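# Re-lid the box and leave both apples on the plate

## Task

Set the lid back onto the box; when you finish, both apples have to be resting on the plate.

## Robot and tools

Robot: two arms on a table, left_arm and right_arm, each with a two-finger gripper and a wrist camera. Calibrated base positions in the scene frame: left_arm at (-0.005, +0.269, 0) m, turned about +2 degrees about z; right_arm at (-0.045, -0.342, 0) m, turned about -2 degrees. A two-camera stand sits behind them. Loose objects may sometimes get a brief push from outside.

Frames. Scene frame: origin at table-top height, halfway between the arms' nominal bases; +z up, +x away from the robot over the table, +y toward left_arm. Arm names do not match the sides of the images. Reported hand positions (metres), quaternions (wxyz) and Hand targets are in the scene frame. Motion offsets use each arm's own Hand target axes instead: the fingers point along the gripper's +z and open and close along its y. end_effector_position is the point between the finger pads, just under 1 cm behind the tips. Readings can be off by a few centimetres, more at long reach.

execute_actions(actions, cameras). actions is a list of actions. Each action is a table of 1 to 15 rows; a row is one 1/30 s step, and if fewer than 15 rows are given the last one repeats. Every row is a single list of 14 numbers for both arms, each within [-1, 1]: left_arm dx, dy, dz, rx, ry, rz, opening, then right_arm in the same order. dx..rz are an offset, not a pose: they are measured from that arm's Hand target at the start of the action (every row from that same start, not from the row before), along the Hand target's own axes. Scale: 1.0 equals 0.6 m for dx, dy, dz and 180 degrees for the rotation; rx, ry, rz form one rotation vector. Because each new action starts from the current Hand target, sending the same offset again moves further. Opening is absolute: +1 fully open (pad gap about 87 mm), +0.5 about 69 mm, 0 about 43 mm, -0.5 about 18 mm, -1 closed. To leave an arm still, send six zeros plus its present opening; a 0 in the opening slot is a real command. Images return only for an empty actions list or when cameras names them ("all", [] for none).

move(target, speed, blend, opening_speed, blocking, cameras). target is one 14-number row laid out as above, or a list of up to 15 such rows; every row is an offset from the Hand targets at the start of the move, not from the previous row. The grippers follow straight lines and finish together, taking at least 0.5 s and at most 10 s overall. speed: top path speed in m/s, 0.002 to 2.9, default 0.25 (rotation up to twice that in rad/s), one value or one per target. blend: corner rounding in metres for a list, 0 meaning a full stop at each point. opening_speed: rate of opening change per second on the -1..+1 scale, at least 0.2. blocking=false returns after about 0.5 s while motion continues. Paths do not avoid obstacles or the other arm. Faster moves stray more, overshoot more and strike harder; targets set deeper past a contact press harder. Route around an arm's own base, since passing close can flip its shoulder. The result adds a move: line such as done, off_target, moving, held or fault, plus limits (paced = command clipped, held = steps withheld). Done means at rest within 10 mm and 2 degrees; it says nothing about contact.

wait(seconds 0 to 10): lets time pass with the last commands held; a running move keeps going. stop: brakes a running move, needing some distance. zoom_image(camera, region): closer look at part of the latest image from cam_low, cam_left_wrist or cam_right_wrist; region is [x0, y0, x1, y1] in pixels from the top-left, no more than 504 by 504. Cameras give 672x504 images. read_manual(section): only licence text. finished_scene(scene): ends the scene with its number; the goal must already hold without the robot's help. Make no further calls in that same reply.

Results. Hand target is the last commanded pose after clipping; the gripper often stops short of it, and only a new action (even all zeros) re-requests it; if still short, send the gap as an offset. Orientation commands are limited each step to 40 degrees from the measured orientation. Tool commands show present gripper commands. grip_measured is the finger reading on the same -1..+1 scale (in Joint positions, 0 closed to 1 open), possibly off by about 1 mm. To grasp, command roughly 0.04 below the reading at first contact for full force (about 20 N per pad); less margin grips softer. Joint torques include gravity and sensor offsets; the first three wrap at ±28 N m. Joint velocities may be summarised as within noise. Friction and weight can leave the gripper low, short or tilted; check pose after each move and correct tilt. Tiny moves may fail or go sideways.

Avoid: dropping things or releasing moving parts; hitting the table, fixtures or heavy objects; hard presses; any contact or squeeze between the two arms, including closing on the other gripper's fingers; strain on a camera cable; anything leaving the table. Arms stopped by contact keep pushing until commanded back past the gripper. Motors heat when holding loads, stretched out or pushing; MOTOR HOT appears at 75 °C, at 90 °C the arm folds and idles, at 100 °C it collapses.

Each tool is called after ">>>" in YAML: its name, and indented under it one key for each argument.

## Session

>>> execute_actions:
  actions: []

Scene clock: 0.00 s.
left_arm: end_effector_position=(+0.2857, +0.2383, +0.2124) grip_measured=+1.000 end_effector_quat_wxyz=(+0.669, -0.079, +0.733, -0.097) | right_arm: end_effector_position=(+0.2119, -0.2307, +0.1134) grip_measured=+1.000 end_effector_quat_wxyz=(+0.489, +0.076, +0.865, +0.086)
Joint positions: left_arm=[-0.151 0.554 0.401 0.066 -0.078 -0.259 1] | right_arm=[0.641 0.842 0.475 -0.23 0.446 0.547 1]
Joint velocities: within noise
Joint torques (N m): no reading
Motor temperatures (°C): left_arm=[17 24 21 20 18 19 20] | right_arm=[17 20 20 21 17 21 18]
Heat: left arm: 24 °C; right arm: 21 °C.
Hand target: left_arm +0.2867, +0.2382, +0.2215; +0.677, -0.079, +0.725, -0.099 | right_arm +0.2122, -0.2309, +0.1153; +0.489, +0.077, +0.864, +0.086
Tool commands: left_gripper/opening=+1.0 right_gripper/opening=+1.0

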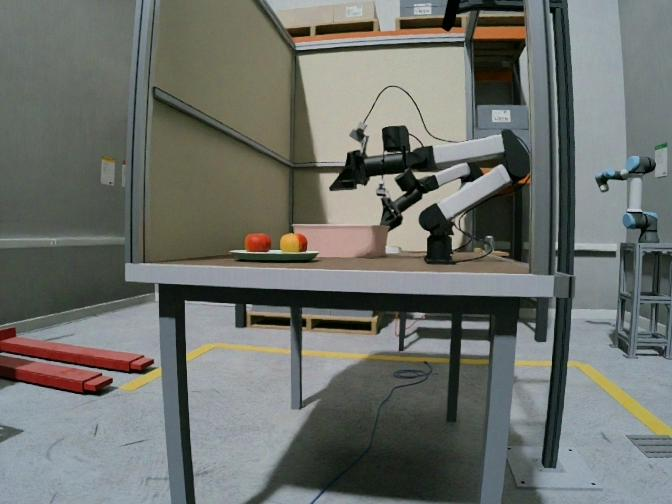

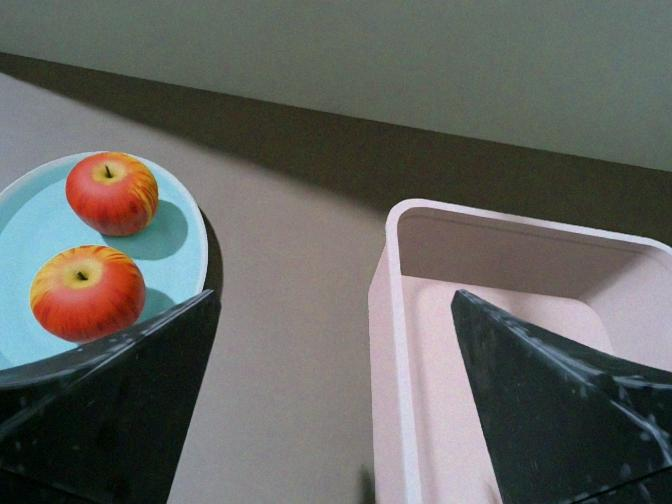

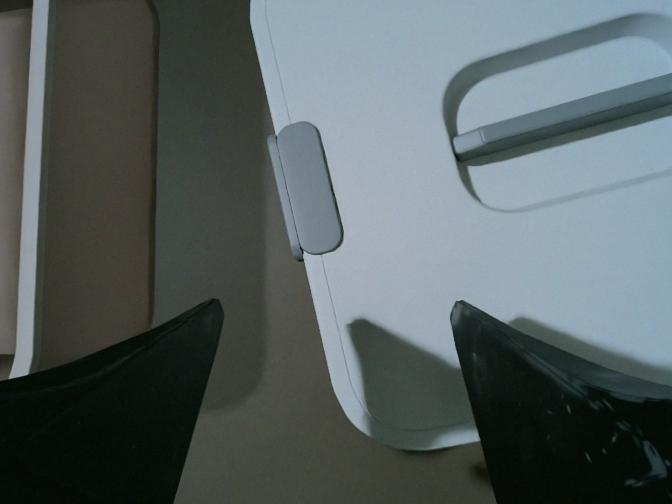

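>>> move:
  target: [0,0,0,0,0,0,1,-0.265,-0.073,-0.04,0.293,0.205,0.4,1]
  speed: 0.5
  cameras: ["all"]

Scene clock: 48.67 s.
left_arm: end_effector_position=(+0.2857, +0.2383, +0.2124) grip_measured=+1.000 end_effector_quat_wxyz=(+0.669, -0.079, +0.733, -0.097) | right_arm: end_effector_position=(+0.2765, -0.3096, +0.2466) grip_measured=+1.000 end_effector_quat_wxyz=(+0.086, +0.698, +0.704, +0.095)
Joint positions: left_arm=[-0.151 0.554 0.401 0.066 -0.078 -0.259 1] | right_arm=[-0.011 1.616 1.828 -1.527 -0.023 1.524 1]
Joint torques (N m): left_arm=[-0.08 0.12 7.6 2.09 -0.04 0.02] | right_arm=[-0.42 -6.76 7.53 0.28 -0.01 0.04]
Motor temperatures (°C): left_arm=[17 24 29 26 18 19 20] | right_arm=[17 20 25 24 17 21 18]
Heat: left arm: 29 °C; right arm: 25 °C.
Hand target: left_arm +0.2867, +0.2382, +0.2215; +0.677, -0.079, +0.725, -0.099 | right_arm +0.2703, -0.3098, +0.2502; +0.000, +0.707, +0.707, -0.001
Off the commanded pose: left_arm 0.009 m, 1 deg | right_arm 0.007 m, 15 deg.
joint sent to its limit (right arm) — joint 4 (wrist pitch), lower limit. The joint targets are off in orientation, not in position.
move: off_target (right_arm)

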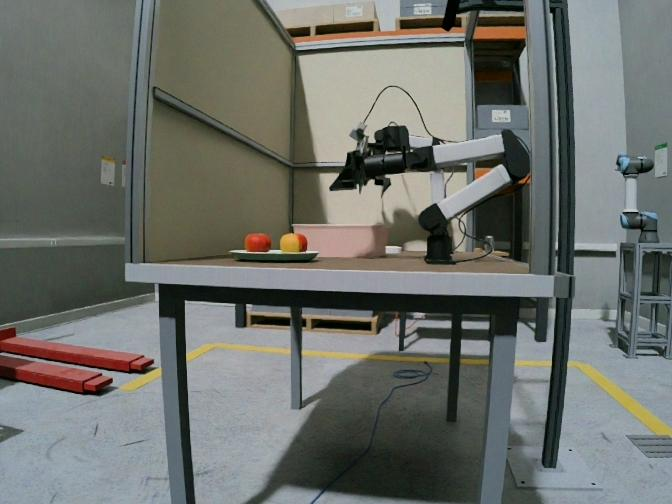

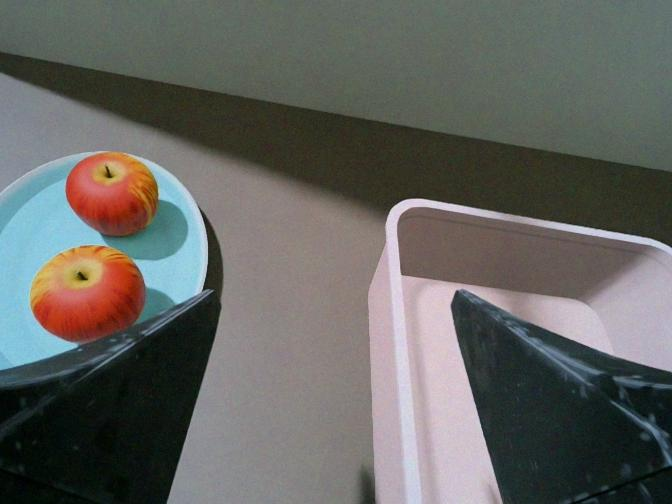

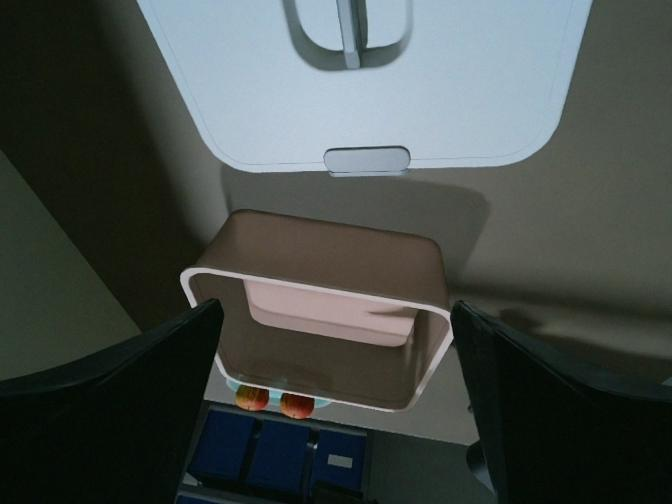

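>>> move:
  target: [0,0,0,0,0,0,1,-0.233,0.067,0.033,0,0,-0.055,1]
  speed: 0.4
  cameras: ["cam_right_wrist"]

Scene clock: 91.63 s.
left_arm: end_effector_position=(+0.2857, +0.2383, +0.2124) grip_measured=+1.000 end_effector_quat_wxyz=(+0.669, -0.079, +0.733, -0.097) | right_arm: end_effector_position=(+0.3175, -0.3917, +0.2550) grip_measured=+1.000 end_effector_quat_wxyz=(+0.114, +0.606, +0.776, +0.131)
Joint positions: left_arm=[-0.151 0.554 0.401 0.066 -0.078 -0.259 1] | right_arm=[-0.282 1.825 2.09 -1.527 -0.166 1.038 1]
Joint torques (N m): left_arm=[-0.1 -0.06 7.72 2.08 -0.05 -0.06] | right_arm=[-8.88 -3.02 8.27 0.44 1.07 -0.21]
Heat: left arm: 32 °C; right arm: 26 °C.
Hand target: left_arm +0.2867, +0.2382, +0.2215; +0.677, -0.079, +0.725, -0.099 | right_arm +0.3105, -0.4496, +0.2305; +0.000, +0.644, +0.765, -0.001
Off the commanded pose: left_arm 0.009 m, 1 deg | right_arm 0.063 m, 21 deg.
joint sent to its limit (right arm) — joint 4 (wrist pitch), lower limit. The joint targets are off in position and orientation.
move: off_target (right_arm)
Images, in order (width x height): cam_right_wrist 672x504.

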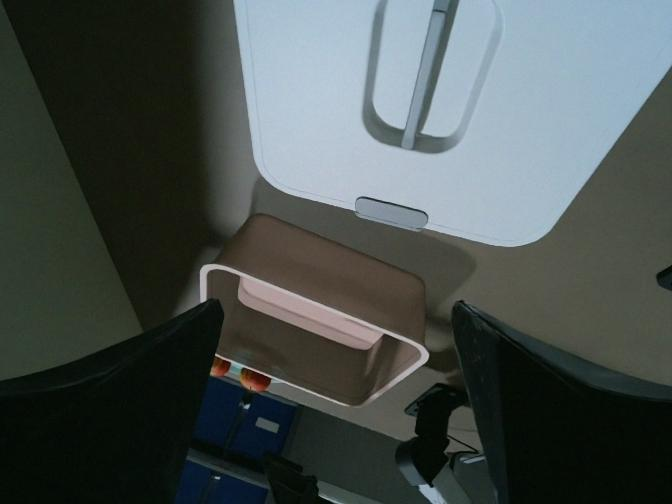

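>>> move:
  target: [0,0,0,0,0,0,1,0.144,0.044,0.2175,0,0,0,0.1]
  speed: 0.4
  cameras: ["cam_right_wrist","cam_left_wrist"]

Scene clock: 114.07 s.
left_arm: end_effector_position=(+0.2857, +0.2383, +0.2124) grip_measured=+1.000 end_effector_quat_wxyz=(+0.669, -0.079, +0.733, -0.097) | right_arm: end_effector_position=(+0.3215, -0.3576, +0.1066) grip_measured=+0.100 end_effector_quat_wxyz=(+0.004, +0.637, +0.771, +0.008)
Joint positions: left_arm=[-0.151 0.554 0.401 0.066 -0.078 -0.259 1] | right_arm=[-0.123 1.971 1.728 -1.313 -0.01 1.227 0.55]
Joint torques (N m): left_arm=[0.08 0.09 7.65 2.14 -0.05 0.06] | right_arm=[-0.21 -9.61 5.39 0.26 0.23 0.11]
Heat: left arm: 33 °C; right arm: 26 °C.
Hand target: left_arm +0.2867, +0.2382, +0.2215; +0.677, -0.079, +0.725, -0.099 | right_arm +0.3214, -0.3601, +0.0999; +0.000, +0.643, +0.765, -0.001
Off the commanded pose: left_arm 0.009 m, 1 deg | right_arm 0.007 m, 1 deg.
move: done
Images, in order (width x height): cam_left_wrist 672x504, cam_right_wrist 672x504.

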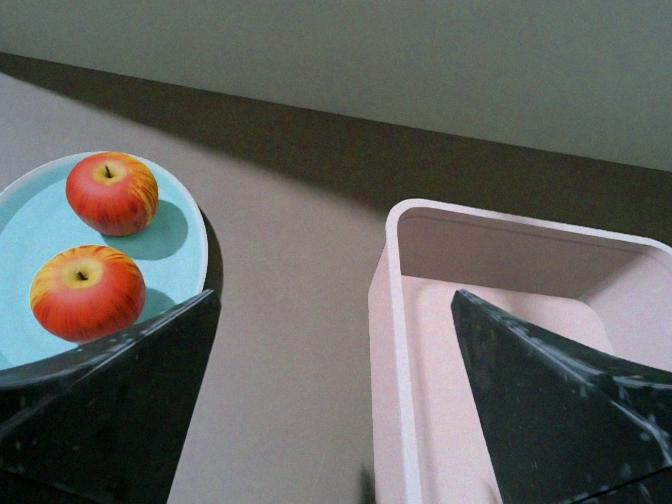

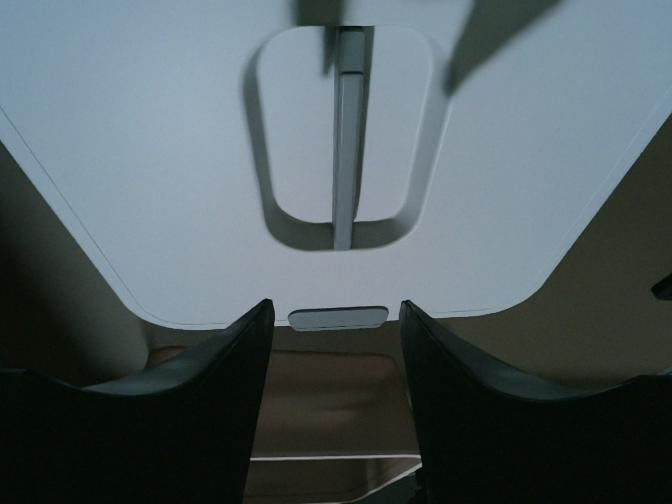

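>>> move:
  target: [0,0,0,0,0,0,1,0.0,-0.004,0.1,0,0,0,0.1]
  speed: 0.15
  cameras: ["cam_right_wrist","cam_low"]

>>> zoom_image:
  camera: "cam_low"
  region: [220, 130, 460, 280]

Scene clock: 127.03 s.
left_arm: end_effector_position=(+0.2857, +0.2383, +0.2124) grip_measured=+1.000 end_effector_quat_wxyz=(+0.669, -0.079, +0.733, -0.097) | right_arm: end_effector_position=(+0.3230, -0.3584, +0.0528) grip_measured=+0.100 end_effector_quat_wxyz=(+0.013, +0.637, +0.771, +0.011)
Joint positions: left_arm=[-0.151 0.554 0.401 0.066 -0.078 -0.259 1] | right_arm=[-0.123 1.981 1.529 -1.085 -0.006 1.228 0.55]
Joint torques (N m): left_arm=[-0.12 0.16 7.66 2.14 -0.1 0.04] | right_arm=[-0.39 -8.39 4.44 0.33 0.16 0.08]
Motor temperatures (°C): left_arm=[17 24 34 29 18 19 20] | right_arm=[19 24 25 22 17 21 18]
Heat: left arm: 34 °C; right arm: 25 °C.
Hand target: left_arm +0.2867, +0.2382, +0.2215; +0.677, -0.079, +0.725, -0.099 | right_arm +0.3190, -0.3605, +0.0397; +0.000, +0.644, +0.765, -0.001
Off the commanded pose: left_arm 0.009 m, 1 deg | right_arm 0.014 m, 2 deg.
move: off_target (right_arm)
Images, in order (width x height): cam_low 672x504, cam_right_wrist 672x504.

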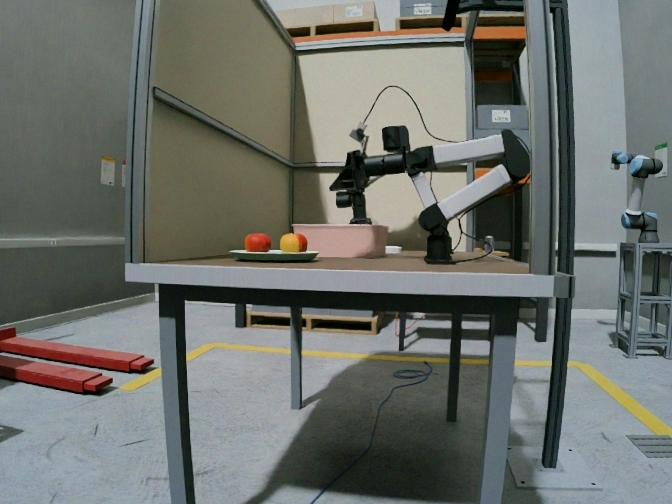

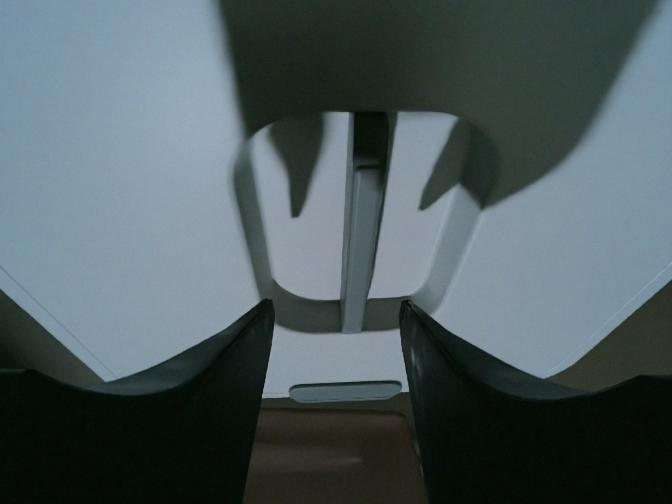

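Scaled by 2.100 from the camera's 672x504 image, which has a finer 960x720 frame.

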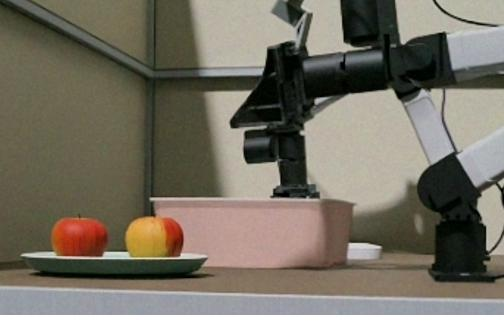

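>>> move:
  target: [0,0,0,0,0,0,1,0.0,-0.01,-0.005,0,0,0,0.1]
  speed: 0.15
  cameras: ["cam_right_wrist"]

Scene clock: 140.97 s.
left_arm: end_effector_position=(+0.2857, +0.2383, +0.2124) grip_measured=+1.000 end_effector_quat_wxyz=(+0.669, -0.079, +0.733, -0.097) | right_arm: end_effector_position=(+0.3182, -0.3587, +0.0485) grip_measured=+0.100 end_effector_quat_wxyz=(+0.006, +0.638, +0.770, +0.007)
Joint positions: left_arm=[-0.151 0.554 0.401 0.066 -0.078 -0.259 1] | right_arm=[-0.126 1.981 1.511 -1.082 -0.006 1.228 0.55]
Joint torques (N m): left_arm=[-0.09 -0.06 7.66 2.09 -0.05 0.02] | right_arm=[-0.59 -10.3 4.29 0.27 0.18 -0.01]
Heat: left arm: 34 °C; right arm: 26 °C.
Hand target: left_arm +0.2867, +0.2382, +0.2215; +0.677, -0.079, +0.725, -0.099 | right_arm +0.3132, -0.3617, +0.0428; +0.000, +0.644, +0.765, -0.001
Off the commanded pose: left_arm 0.009 m, 1 deg | right_arm 0.008 m, 1 deg.
move: done
Images, in order (width x height): cam_right_wrist 672x504.

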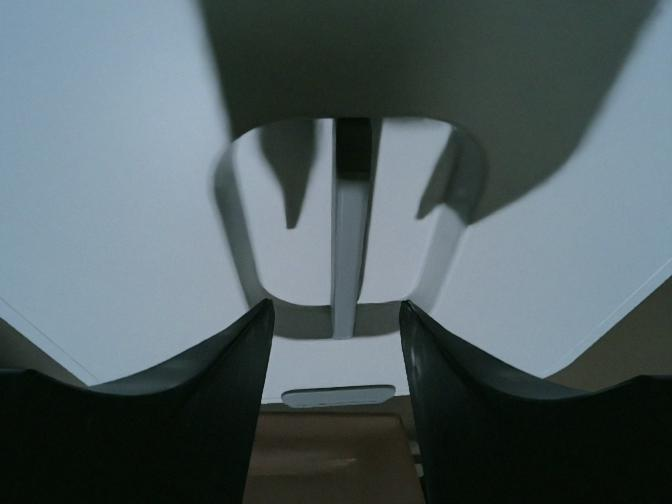

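>>> move:
  target: [0,0,0,0,0,0,1,0.0,-0.004,0.035,0,0,0,0.1]
  speed: 0.1
  cameras: ["cam_right_wrist"]

Scene clock: 146.17 s.
left_arm: end_effector_position=(+0.2857, +0.2383, +0.2124) grip_measured=+1.000 end_effector_quat_wxyz=(+0.669, -0.079, +0.733, -0.097) | right_arm: end_effector_position=(+0.3158, -0.3590, +0.0320) grip_measured=+0.100 end_effector_quat_wxyz=(+0.010, +0.639, +0.769, +0.009)
Joint positions: left_arm=[-0.151 0.554 0.401 0.066 -0.078 -0.259 1] | right_arm=[-0.128 1.981 1.443 -1.007 -0.006 1.228 0.55]
Joint torques (N m): left_arm=[0.13 0.16 7.6 2.12 -0.09 0.02] | right_arm=[-0.57 -9.05 4.23 0.38 0.21 -0.05]
Heat: left arm: 35 °C; right arm: 27 °C.
Hand target: left_arm +0.2867, +0.2382, +0.2215; +0.677, -0.079, +0.725, -0.099 | right_arm +0.3107, -0.3620, +0.0218; +0.000, +0.644, +0.765, -0.001
Off the commanded pose: left_arm 0.009 m, 1 deg | right_arm 0.012 m, 2 deg.
move: off_target (right_arm)
Images, in order (width x height): cam_right_wrist 672x504.

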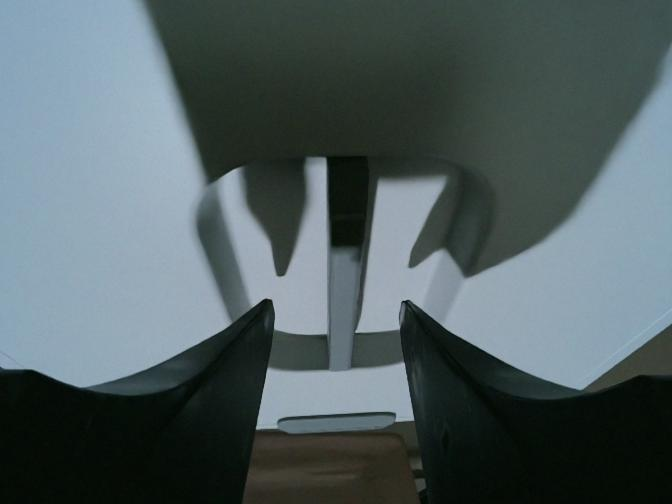

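>>> move:
  target:
    - [0,0,0,0,0,0,1,0.0,-0.003,0.022,0,0,0,0.1]
    - [0,0,0,0,0,0,1,0.0,-0.003,0.022,0,0,0,-0.97]
  speed: 0.08
  opening_speed: 1.0
  cameras: ["cam_right_wrist"]

Scene clock: 155.97 s.
left_arm: end_effector_position=(+0.2857, +0.2383, +0.2124) grip_measured=+1.000 end_effector_quat_wxyz=(+0.669, -0.079, +0.733, -0.097) | right_arm: end_effector_position=(+0.3165, -0.3597, +0.0225) grip_measured=-0.664 end_effector_quat_wxyz=(+0.016, +0.640, +0.768, +0.013)
Joint positions: left_arm=[-0.151 0.554 0.401 0.066 -0.078 -0.259 1] | right_arm=[-0.13 1.981 1.404 -0.952 -0.006 1.228 0.168]
Joint torques (N m): left_arm=[0.02 0.1 7.46 2.13 -0.04 -0.01] | right_arm=[-0.64 -8.1 4.21 0.4 0.22 -0.05]
Heat: left arm: 35 °C; right arm: 28 °C.
Hand target: left_arm +0.2867, +0.2382, +0.2215; +0.677, -0.079, +0.725, -0.099 | right_arm +0.3090, -0.3624, +0.0086; +0.000, +0.644, +0.765, -0.001
Off the commanded pose: left_arm 0.009 m, 1 deg | right_arm 0.016 m, 3 deg.
move: off_target (right_arm); target 2's new opening was sent with right_arm's hand 0.016 m and 2 deg from that target
Images, in order (width x height): cam_right_wrist 672x504.

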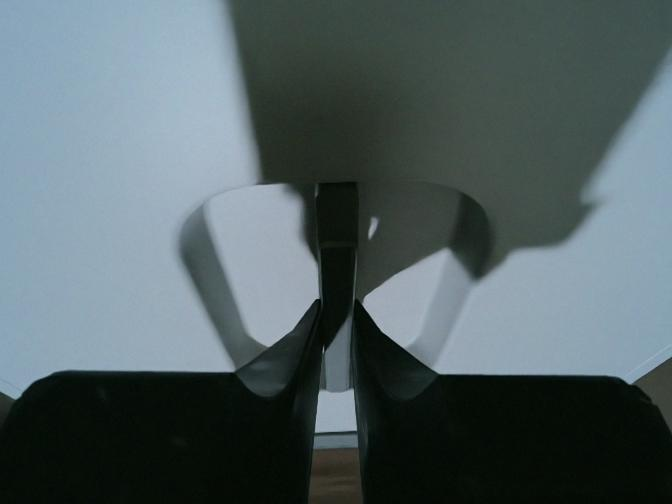

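>>> move:
  target: [0,0,0,0,0,0,1,0.0,0,-0.28,0,0,0,-0.75]
  speed: 0.2
  cameras: ["all"]

>>> zoom_image:
  camera: "cam_low"
  region: [220, 130, 460, 280]

Scene clock: 167.13 s.
left_arm: end_effector_position=(+0.2857, +0.2383, +0.2124) grip_measured=+1.000 end_effector_quat_wxyz=(+0.669, -0.079, +0.733, -0.097) | right_arm: end_effector_position=(+0.3165, -0.3600, +0.1586) grip_measured=-0.667 end_effector_quat_wxyz=(+0.003, +0.640, +0.769, +0.004)
Joint positions: left_arm=[-0.151 0.554 0.401 0.066 -0.078 -0.259 1] | right_arm=[-0.13 1.979 1.947 -1.53 -0.004 1.228 0.167]
Joint torques (N m): left_arm=[-0.03 -0.08 7.61 2.08 -0.06 0.02] | right_arm=[-0.69 -13.79 7.46 -0.15 0.11 0]
Heat: left arm: 35 °C; right arm: 28 °C.
Hand target: left_arm +0.2867, +0.2382, +0.2215; +0.677, -0.079, +0.725, -0.099 | right_arm +0.3092, -0.3621, +0.1767; +0.000, +0.644, +0.765, -0.001
Off the commanded pose: left_arm 0.009 m, 1 deg | right_arm 0.020 m, 1 deg.
joint sent to its limit (right arm) — joint 4 (wrist pitch), lower limit. The joint targets still meet the commanded pose.
move: off_target (right_arm)

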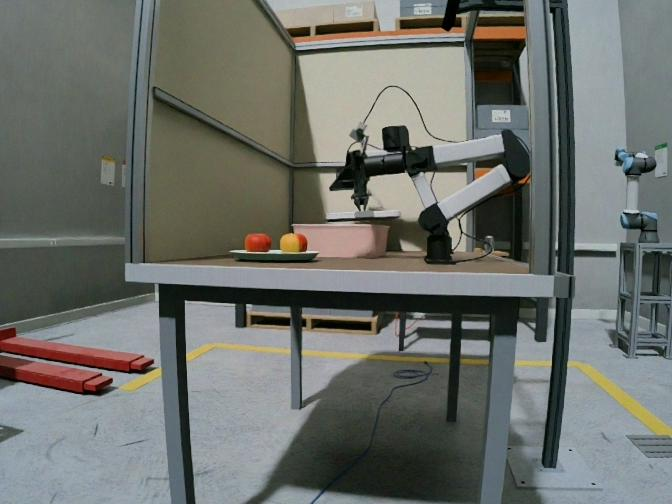

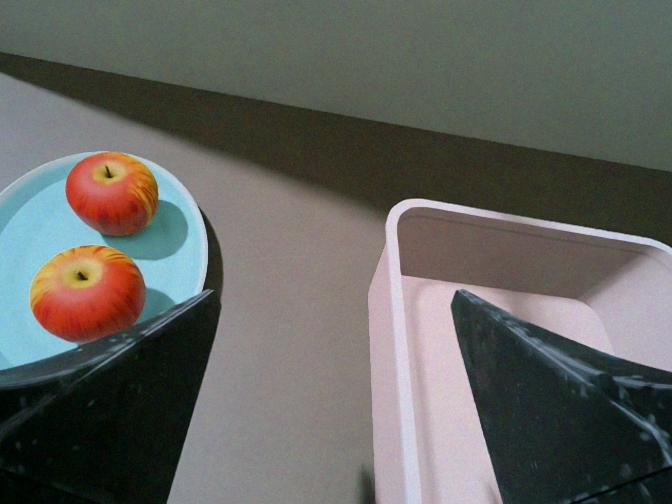

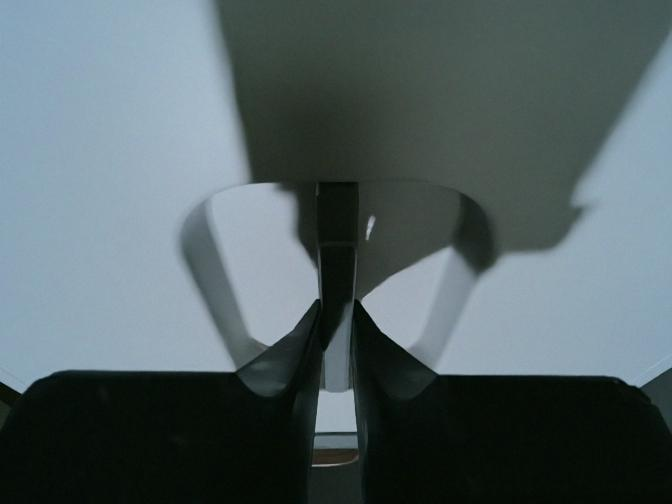

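Scaled by 2.100 from the camera's 672x504 image, which has a finer 960x720 frame.

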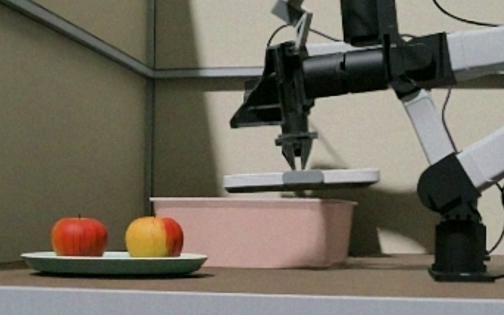

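>>> move:
  target: [-0.246,0.042,-0.082,0.11,0.085,0,1,0.0,0,-0.03,0,0,0,-0.75]
  speed: 0.35
  cameras: ["cam_left_wrist"]

Scene clock: 179.83 s.
left_arm: end_effector_position=(+0.2483, +0.3051, +0.3498) grip_measured=+1.000 end_effector_quat_wxyz=(+0.571, +0.033, +0.786, -0.233) | right_arm: end_effector_position=(+0.3153, -0.3614, +0.1665) grip_measured=-0.667 end_effector_quat_wxyz=(+0.013, +0.641, +0.767, +0.010)
Joint positions: left_arm=[0.765 1.044 1.354 -0.945 1.156 0.247 1] | right_arm=[-0.134 1.955 1.947 -1.53 -0.004 1.228 0.167]
Joint torques (N m): left_arm=[-0.77 -1.21 8.18 1.43 0.47 0.16] | right_arm=[-0.61 -15.54 8.79 -0.12 0.04 0.01]
Motor temperatures (°C): left_arm=[17 23 36 31 18 19 20] | right_arm=[18 30 24 21 17 21 18]
Heat: left arm: 36 °C; right arm: 30 °C.
Hand target: left_arm +0.2486, +0.3010, +0.3610; +0.578, +0.052, +0.781, -0.231 | right_arm +0.3092, -0.3622, +0.1947; +0.000, +0.644, +0.765, -0.001
Off the commanded pose: left_arm 0.012 m, 2 deg | right_arm 0.029 m, 2 deg.
joint sent to its limit (right arm) — joint 4 (wrist pitch), lower limit. The joint targets are off in orientation, not in position.
move: off_target (left_arm, right_arm)
Images, in order (width x height): cam_left_wrist 672x504.

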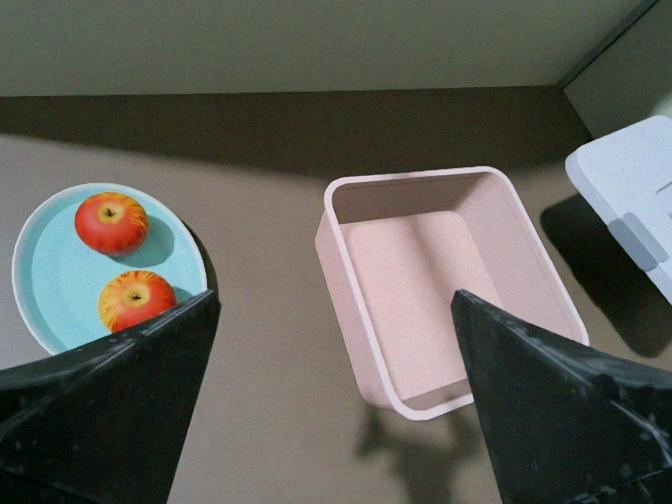

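>>> move:
  target: [0,0,0,0,0,0,1,0.633,0.111,-0.01,0,0,0.067,-0.75]
  speed: 0.25
  cameras: ["all"]

>>> zoom_image:
  camera: "cam_low"
  region: [220, 130, 460, 280]

Scene clock: 216.33 s.
left_arm: end_effector_position=(+0.2482, +0.3050, +0.3495) grip_measured=+1.000 end_effector_quat_wxyz=(+0.571, +0.033, +0.787, -0.233) | right_arm: end_effector_position=(+0.3125, +0.0254, +0.2022) grip_measured=-0.667 end_effector_quat_wxyz=(-0.003, +0.623, +0.767, +0.155)
Joint positions: left_arm=[0.765 1.044 1.354 -0.947 1.156 0.249 1] | right_arm=[0.738 2.3 2.562 -1.528 -0.061 2.08 0.167]
Joint torques (N m): left_arm=[-0.87 -1.25 8.16 1.39 0.54 0.1] | right_arm=[-0.4 -11.55 8.42 0.39 -0.07 0.07]
Motor temperatures (°C): left_arm=[17 23 37 28 18 19 20] | right_arm=[18 35 26 21 17 21 19]
Heat: left arm: 37 °C; right arm: 35 °C.
Hand target: left_arm +0.2486, +0.3010, +0.3609; +0.578, +0.052, +0.781, -0.231 | right_arm +0.3097, +0.0234, +0.2002; +0.000, +0.721, +0.693, -0.001
Off the commanded pose: left_arm 0.012 m, 2 deg | right_arm 0.004 m, 23 deg.
joint sent to its limit (right arm) — joint 4 (wrist pitch), lower limit; joint 6 (wrist roll), upper limit. The joint targets are off in orientation, not in position.
move: off_target (left_arm, right_arm)

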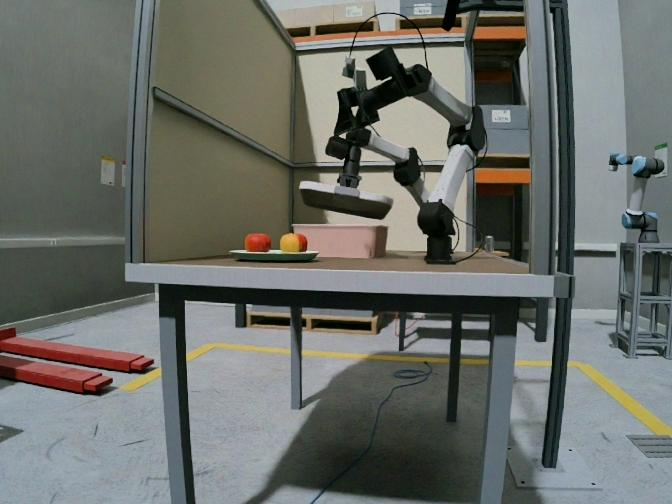

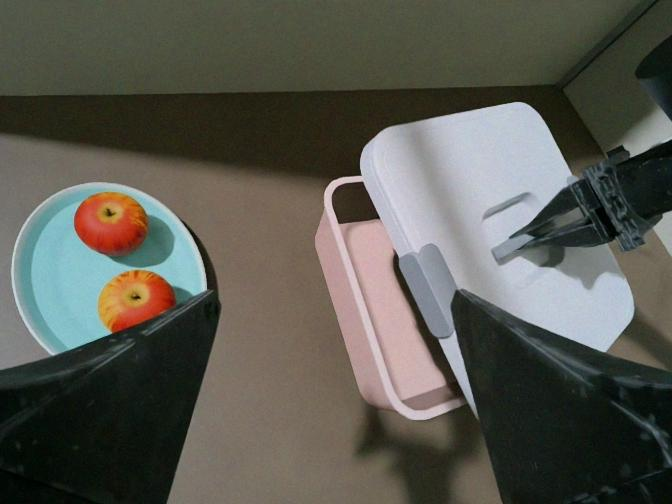

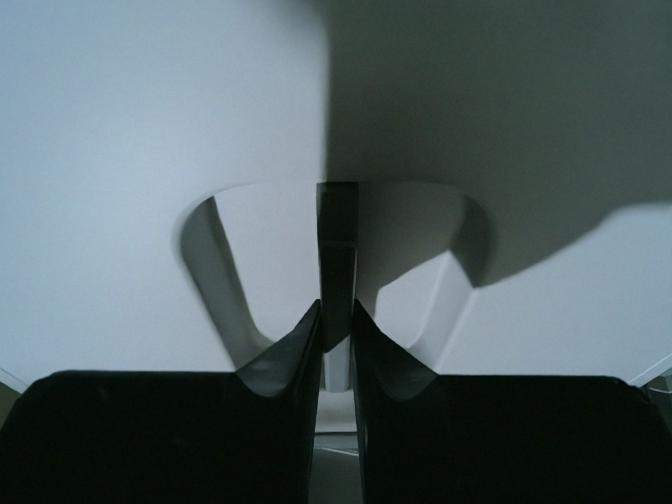

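Scaled by 2.100 from the camera's 672x504 image, which has a finer 960x720 frame.

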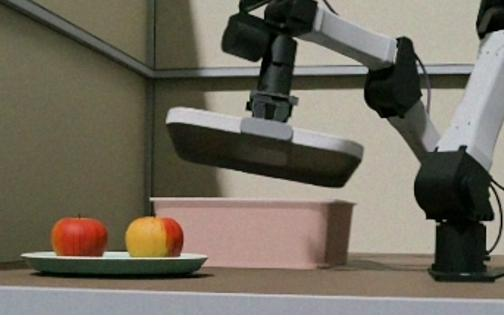

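>>> move:
  target:
    - [0,0,0,0,0,0,1,0,0,-0.015,0,0,-0.5,-0.75]
    - [0,0,0,0,0,0,1,-0.0,0,0,0,0,-1,-0.75]
  speed: 0.6
  blend: [0.05,0]
  cameras: ["all"]

>>> zoom_image:
  camera: "cam_low"
  region: [220, 130, 460, 280]

Scene clock: 238.23 s.
left_arm: end_effector_position=(+0.2482, +0.3050, +0.3495) grip_measured=+1.000 end_effector_quat_wxyz=(+0.571, +0.033, +0.787, -0.233) | right_arm: end_effector_position=(+0.3076, +0.0206, +0.2056) grip_measured=-0.667 end_effector_quat_wxyz=(-0.237, +0.685, -0.689, -0.013)
Joint positions: left_arm=[0.765 1.044 1.354 -0.947 1.156 0.249 1] | right_arm=[0.886 2.42 2.834 -1.506 0.007 -0.712 0.167]
Joint torques (N m): left_arm=[-0.77 -1.1 8.16 1.37 0.56 0.14] | right_arm=[0.8 -11.36 8.42 1.07 0.17 -0.16]
Heat: left arm: 37 °C; right arm: 37 °C.
Hand target: left_arm +0.2486, +0.3010, +0.3609; +0.578, +0.052, +0.781, -0.231 | right_arm +0.3096, +0.0234, +0.2001; +0.001, +0.694, -0.720, +0.000
Off the commanded pose: left_arm 0.012 m, 2 deg | right_arm 0.006 m, 28 deg.
elbow stopped short (right arm): the move would have taken joint 3 (elbow) straighter than the controller allows.
move: off_target (left_arm, right_arm)

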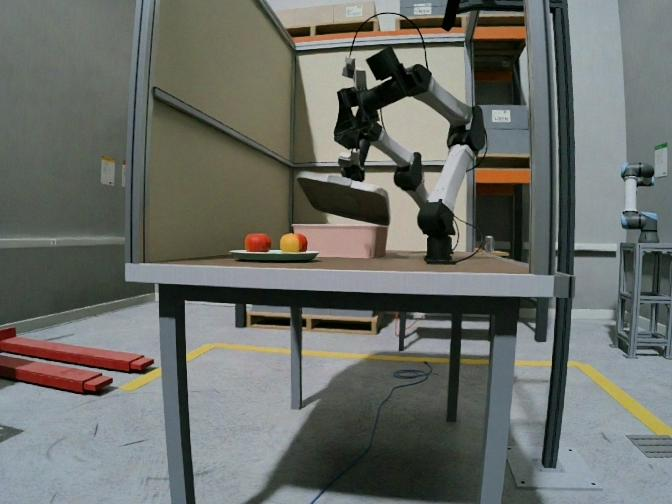

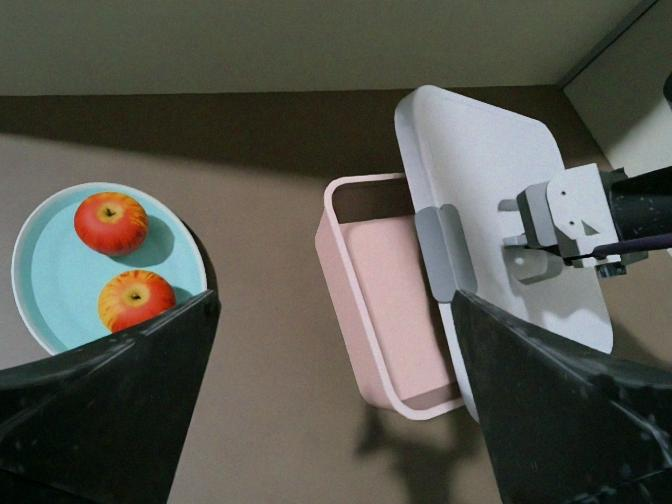

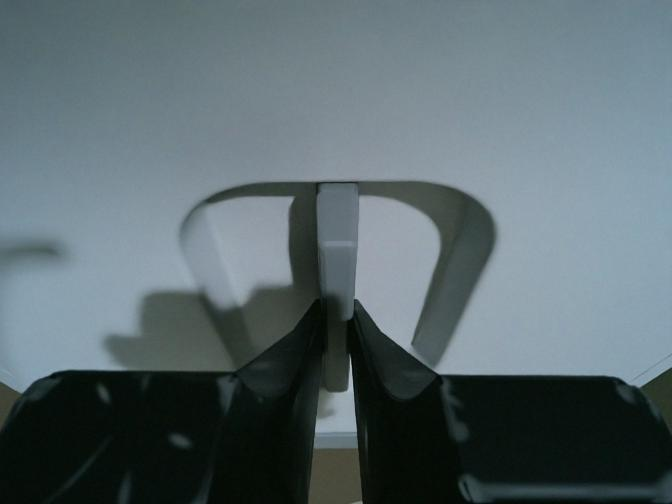

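Scaled by 2.100 from the camera's 672x504 image, which has a finer 960x720 frame.

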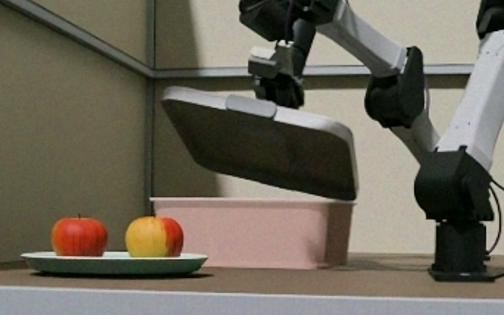

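>>> move:
  target: [0,0,0,0,0,0,1,0.022,0,-0.07,0,-0.194,0,-0.72]
  speed: 0.25
  cameras: ["cam_left_wrist","cam_low"]

>>> zoom_image:
  camera: "cam_low"
  region: [220, 130, 460, 280]

Scene clock: 302.73 s.
left_arm: end_effector_position=(+0.2482, +0.3050, +0.3495) grip_measured=+1.000 end_effector_quat_wxyz=(+0.571, +0.033, +0.787, -0.233) | right_arm: end_effector_position=(+0.3165, +0.0080, +0.2078) grip_measured=-0.667 end_effector_quat_wxyz=(-0.231, +0.650, -0.698, -0.193)
Joint positions: left_arm=[0.765 1.044 1.354 -0.947 1.156 0.249 1] | right_arm=[0.711 2.42 2.834 -1.517 -0.409 -0.72 0.167]
Joint torques (N m): left_arm=[-0.91 -1.16 8.21 1.31 0.53 0.18] | right_arm=[0.17 -18.45 8.03 1.07 -0.53 -0.03]
Heat: left arm: 39 °C; right arm: 38 °C.
Hand target: left_arm +0.2486, +0.3010, +0.3609; +0.578, +0.052, +0.781, -0.231 | right_arm +0.3092, +0.0103, +0.2422; -0.215, +0.662, -0.687, -0.208
Off the commanded pose: left_arm 0.012 m, 2 deg | right_arm 0.035 m, 3 deg.
elbow stopped short (right arm): the move would have taken joint 3 (elbow) straighter than the controller allows.
move: off_target (left_arm, right_arm)
Images, in order (width x height): cam_low 672x504, cam_left_wrist 672x504.

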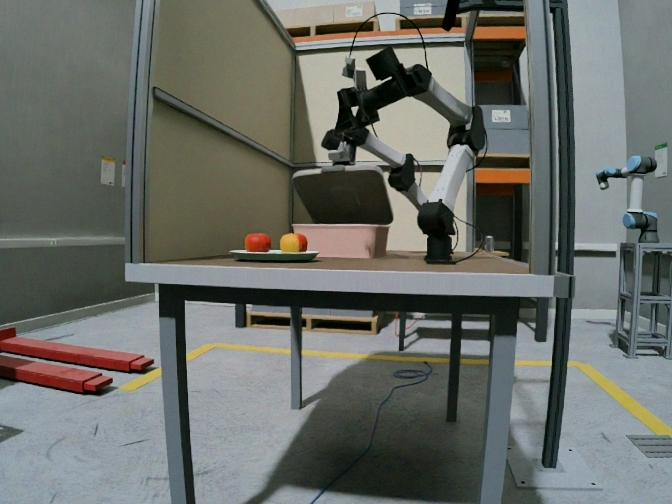

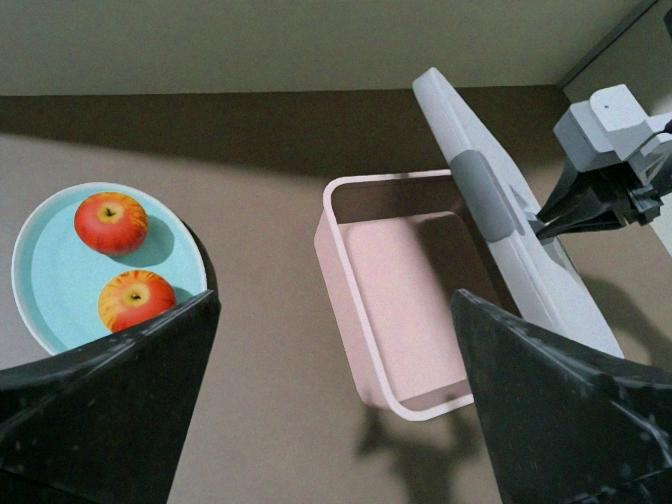

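Scaled by 2.100 from the camera's 672x504 image, which has a finer 960x720 frame.

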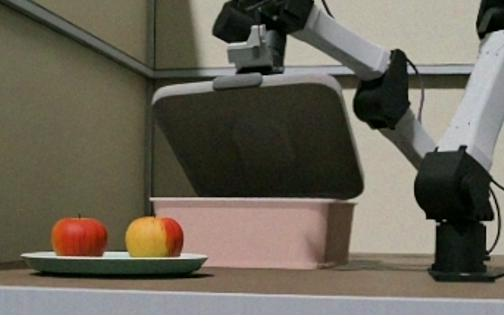

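>>> move:
  target: [0,0,0,0,0,0,1,0.086,-0.006,-0.005,0,0,0,-0.72]
  speed: 0.2
  cameras: ["cam_left_wrist","cam_low"]

>>> zoom_image:
  camera: "cam_low"
  region: [270, 150, 430, 280]

Scene clock: 329.90 s.
left_arm: end_effector_position=(+0.2482, +0.3050, +0.3495) grip_measured=+1.000 end_effector_quat_wxyz=(+0.571, +0.033, +0.787, -0.233) | right_arm: end_effector_position=(+0.3165, -0.0348, +0.1877) grip_measured=-0.667 end_effector_quat_wxyz=(-0.183, +0.657, -0.702, -0.204)
Joint positions: left_arm=[0.765 1.044 1.354 -0.947 1.156 0.249 1] | right_arm=[0.63 2.314 2.574 -1.504 -0.457 -0.829 0.167]
Joint torques (N m): left_arm=[-0.85 -1.33 8.08 1.34 0.5 0.14] | right_arm=[0.2 -19.51 4.66 1.01 -0.45 -0.17]
Motor temperatures (°C): left_arm=[17 23 40 27 18 19 20] | right_arm=[17 50 27 23 17 21 19]
Heat: left arm: 40 °C; right arm: 50 °C.
Hand target: left_arm +0.2486, +0.3010, +0.3609; +0.578, +0.052, +0.781, -0.231 | right_arm +0.3110, -0.0339, +0.2152; -0.215, +0.662, -0.687, -0.208
Off the commanded pose: left_arm 0.012 m, 2 deg | right_arm 0.028 m, 4 deg.
move: off_target (left_arm, right_arm)
Images, in order (width x height): cam_low 672x504, cam_left_wrist 672x504.

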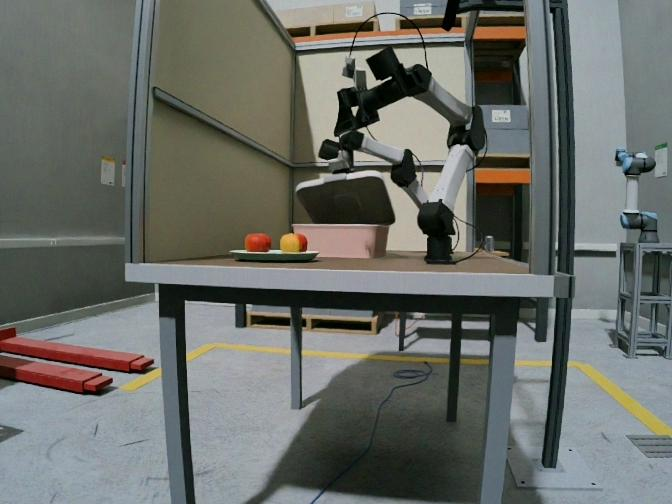

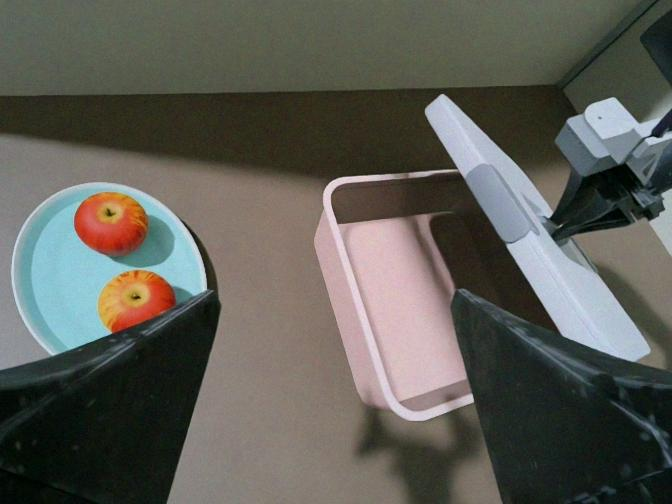

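Scaled by 3.150 from the camera's 672x504 image, which has a finer 960x720 frame.

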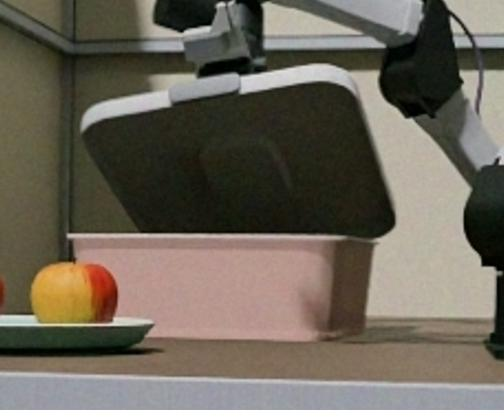

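>>> move:
  target:
    - [0,0,0,0,0,0,1,0.008,0.011,0.076,0,0,0,-0.7]
    - [0,0,0,0,0,0,1,0.039,0.012,0.156,0,0,0,-0.7]
  speed: 0.08
  blend: [0.03,0]
  cameras: ["cam_left_wrist","cam_low"]

>>> zoom_image:
  camera: "cam_low"
  region: [270, 150, 430, 280]

Scene clock: 352.27 s.
left_arm: end_effector_position=(+0.2482, +0.3050, +0.3495) grip_measured=+1.000 end_effector_quat_wxyz=(+0.571, +0.033, +0.787, -0.233) | right_arm: end_effector_position=(+0.3112, -0.0123, +0.1200) grip_measured=-0.657 end_effector_quat_wxyz=(-0.198, +0.660, -0.701, -0.186)
Joint positions: left_arm=[0.765 1.044 1.354 -0.947 1.156 0.249 1] | right_arm=[0.691 2.164 2.034 -1.054 -0.403 -0.771 0.171]
Joint torques (N m): left_arm=[-0.61 -1.24 8.44 1.38 0.5 0.15] | right_arm=[1.31 -14.98 4.16 1.42 -0.65 0]
Heat: left arm: 40 °C; right arm: 52 °C.
Hand target: left_arm +0.2486, +0.3010, +0.3609; +0.578, +0.052, +0.781, -0.231 | right_arm +0.3051, +0.0006, +0.1250; -0.215, +0.662, -0.687, -0.208
Off the commanded pose: left_arm 0.012 m, 2 deg | right_arm 0.015 m, 4 deg.
move: off_target (left_arm, right_arm); blend cut to 0.023 m at target 1
Images, in order (width x height): cam_low 672x504, cam_left_wrist 672x504.

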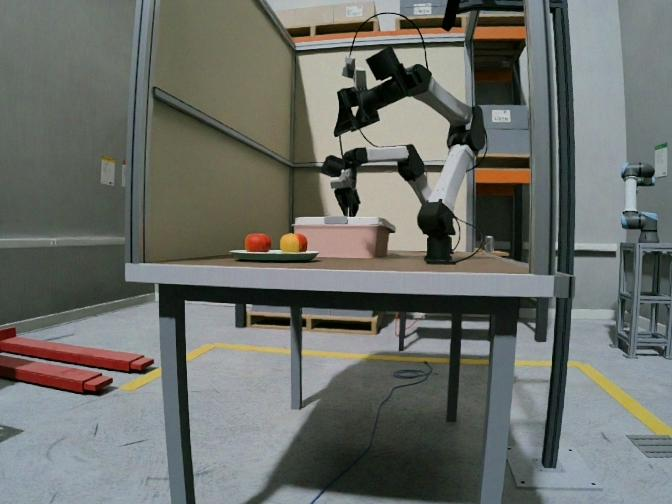

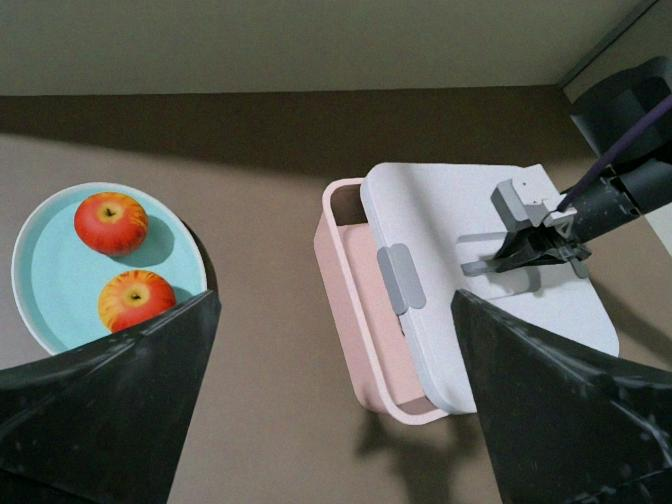

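Scaled by 3.150 from the camera's 672x504 image, which has a finer 960x720 frame.

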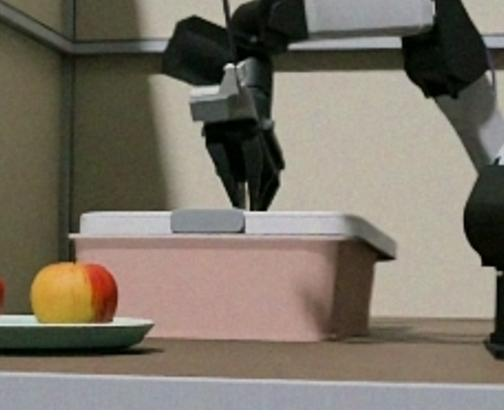

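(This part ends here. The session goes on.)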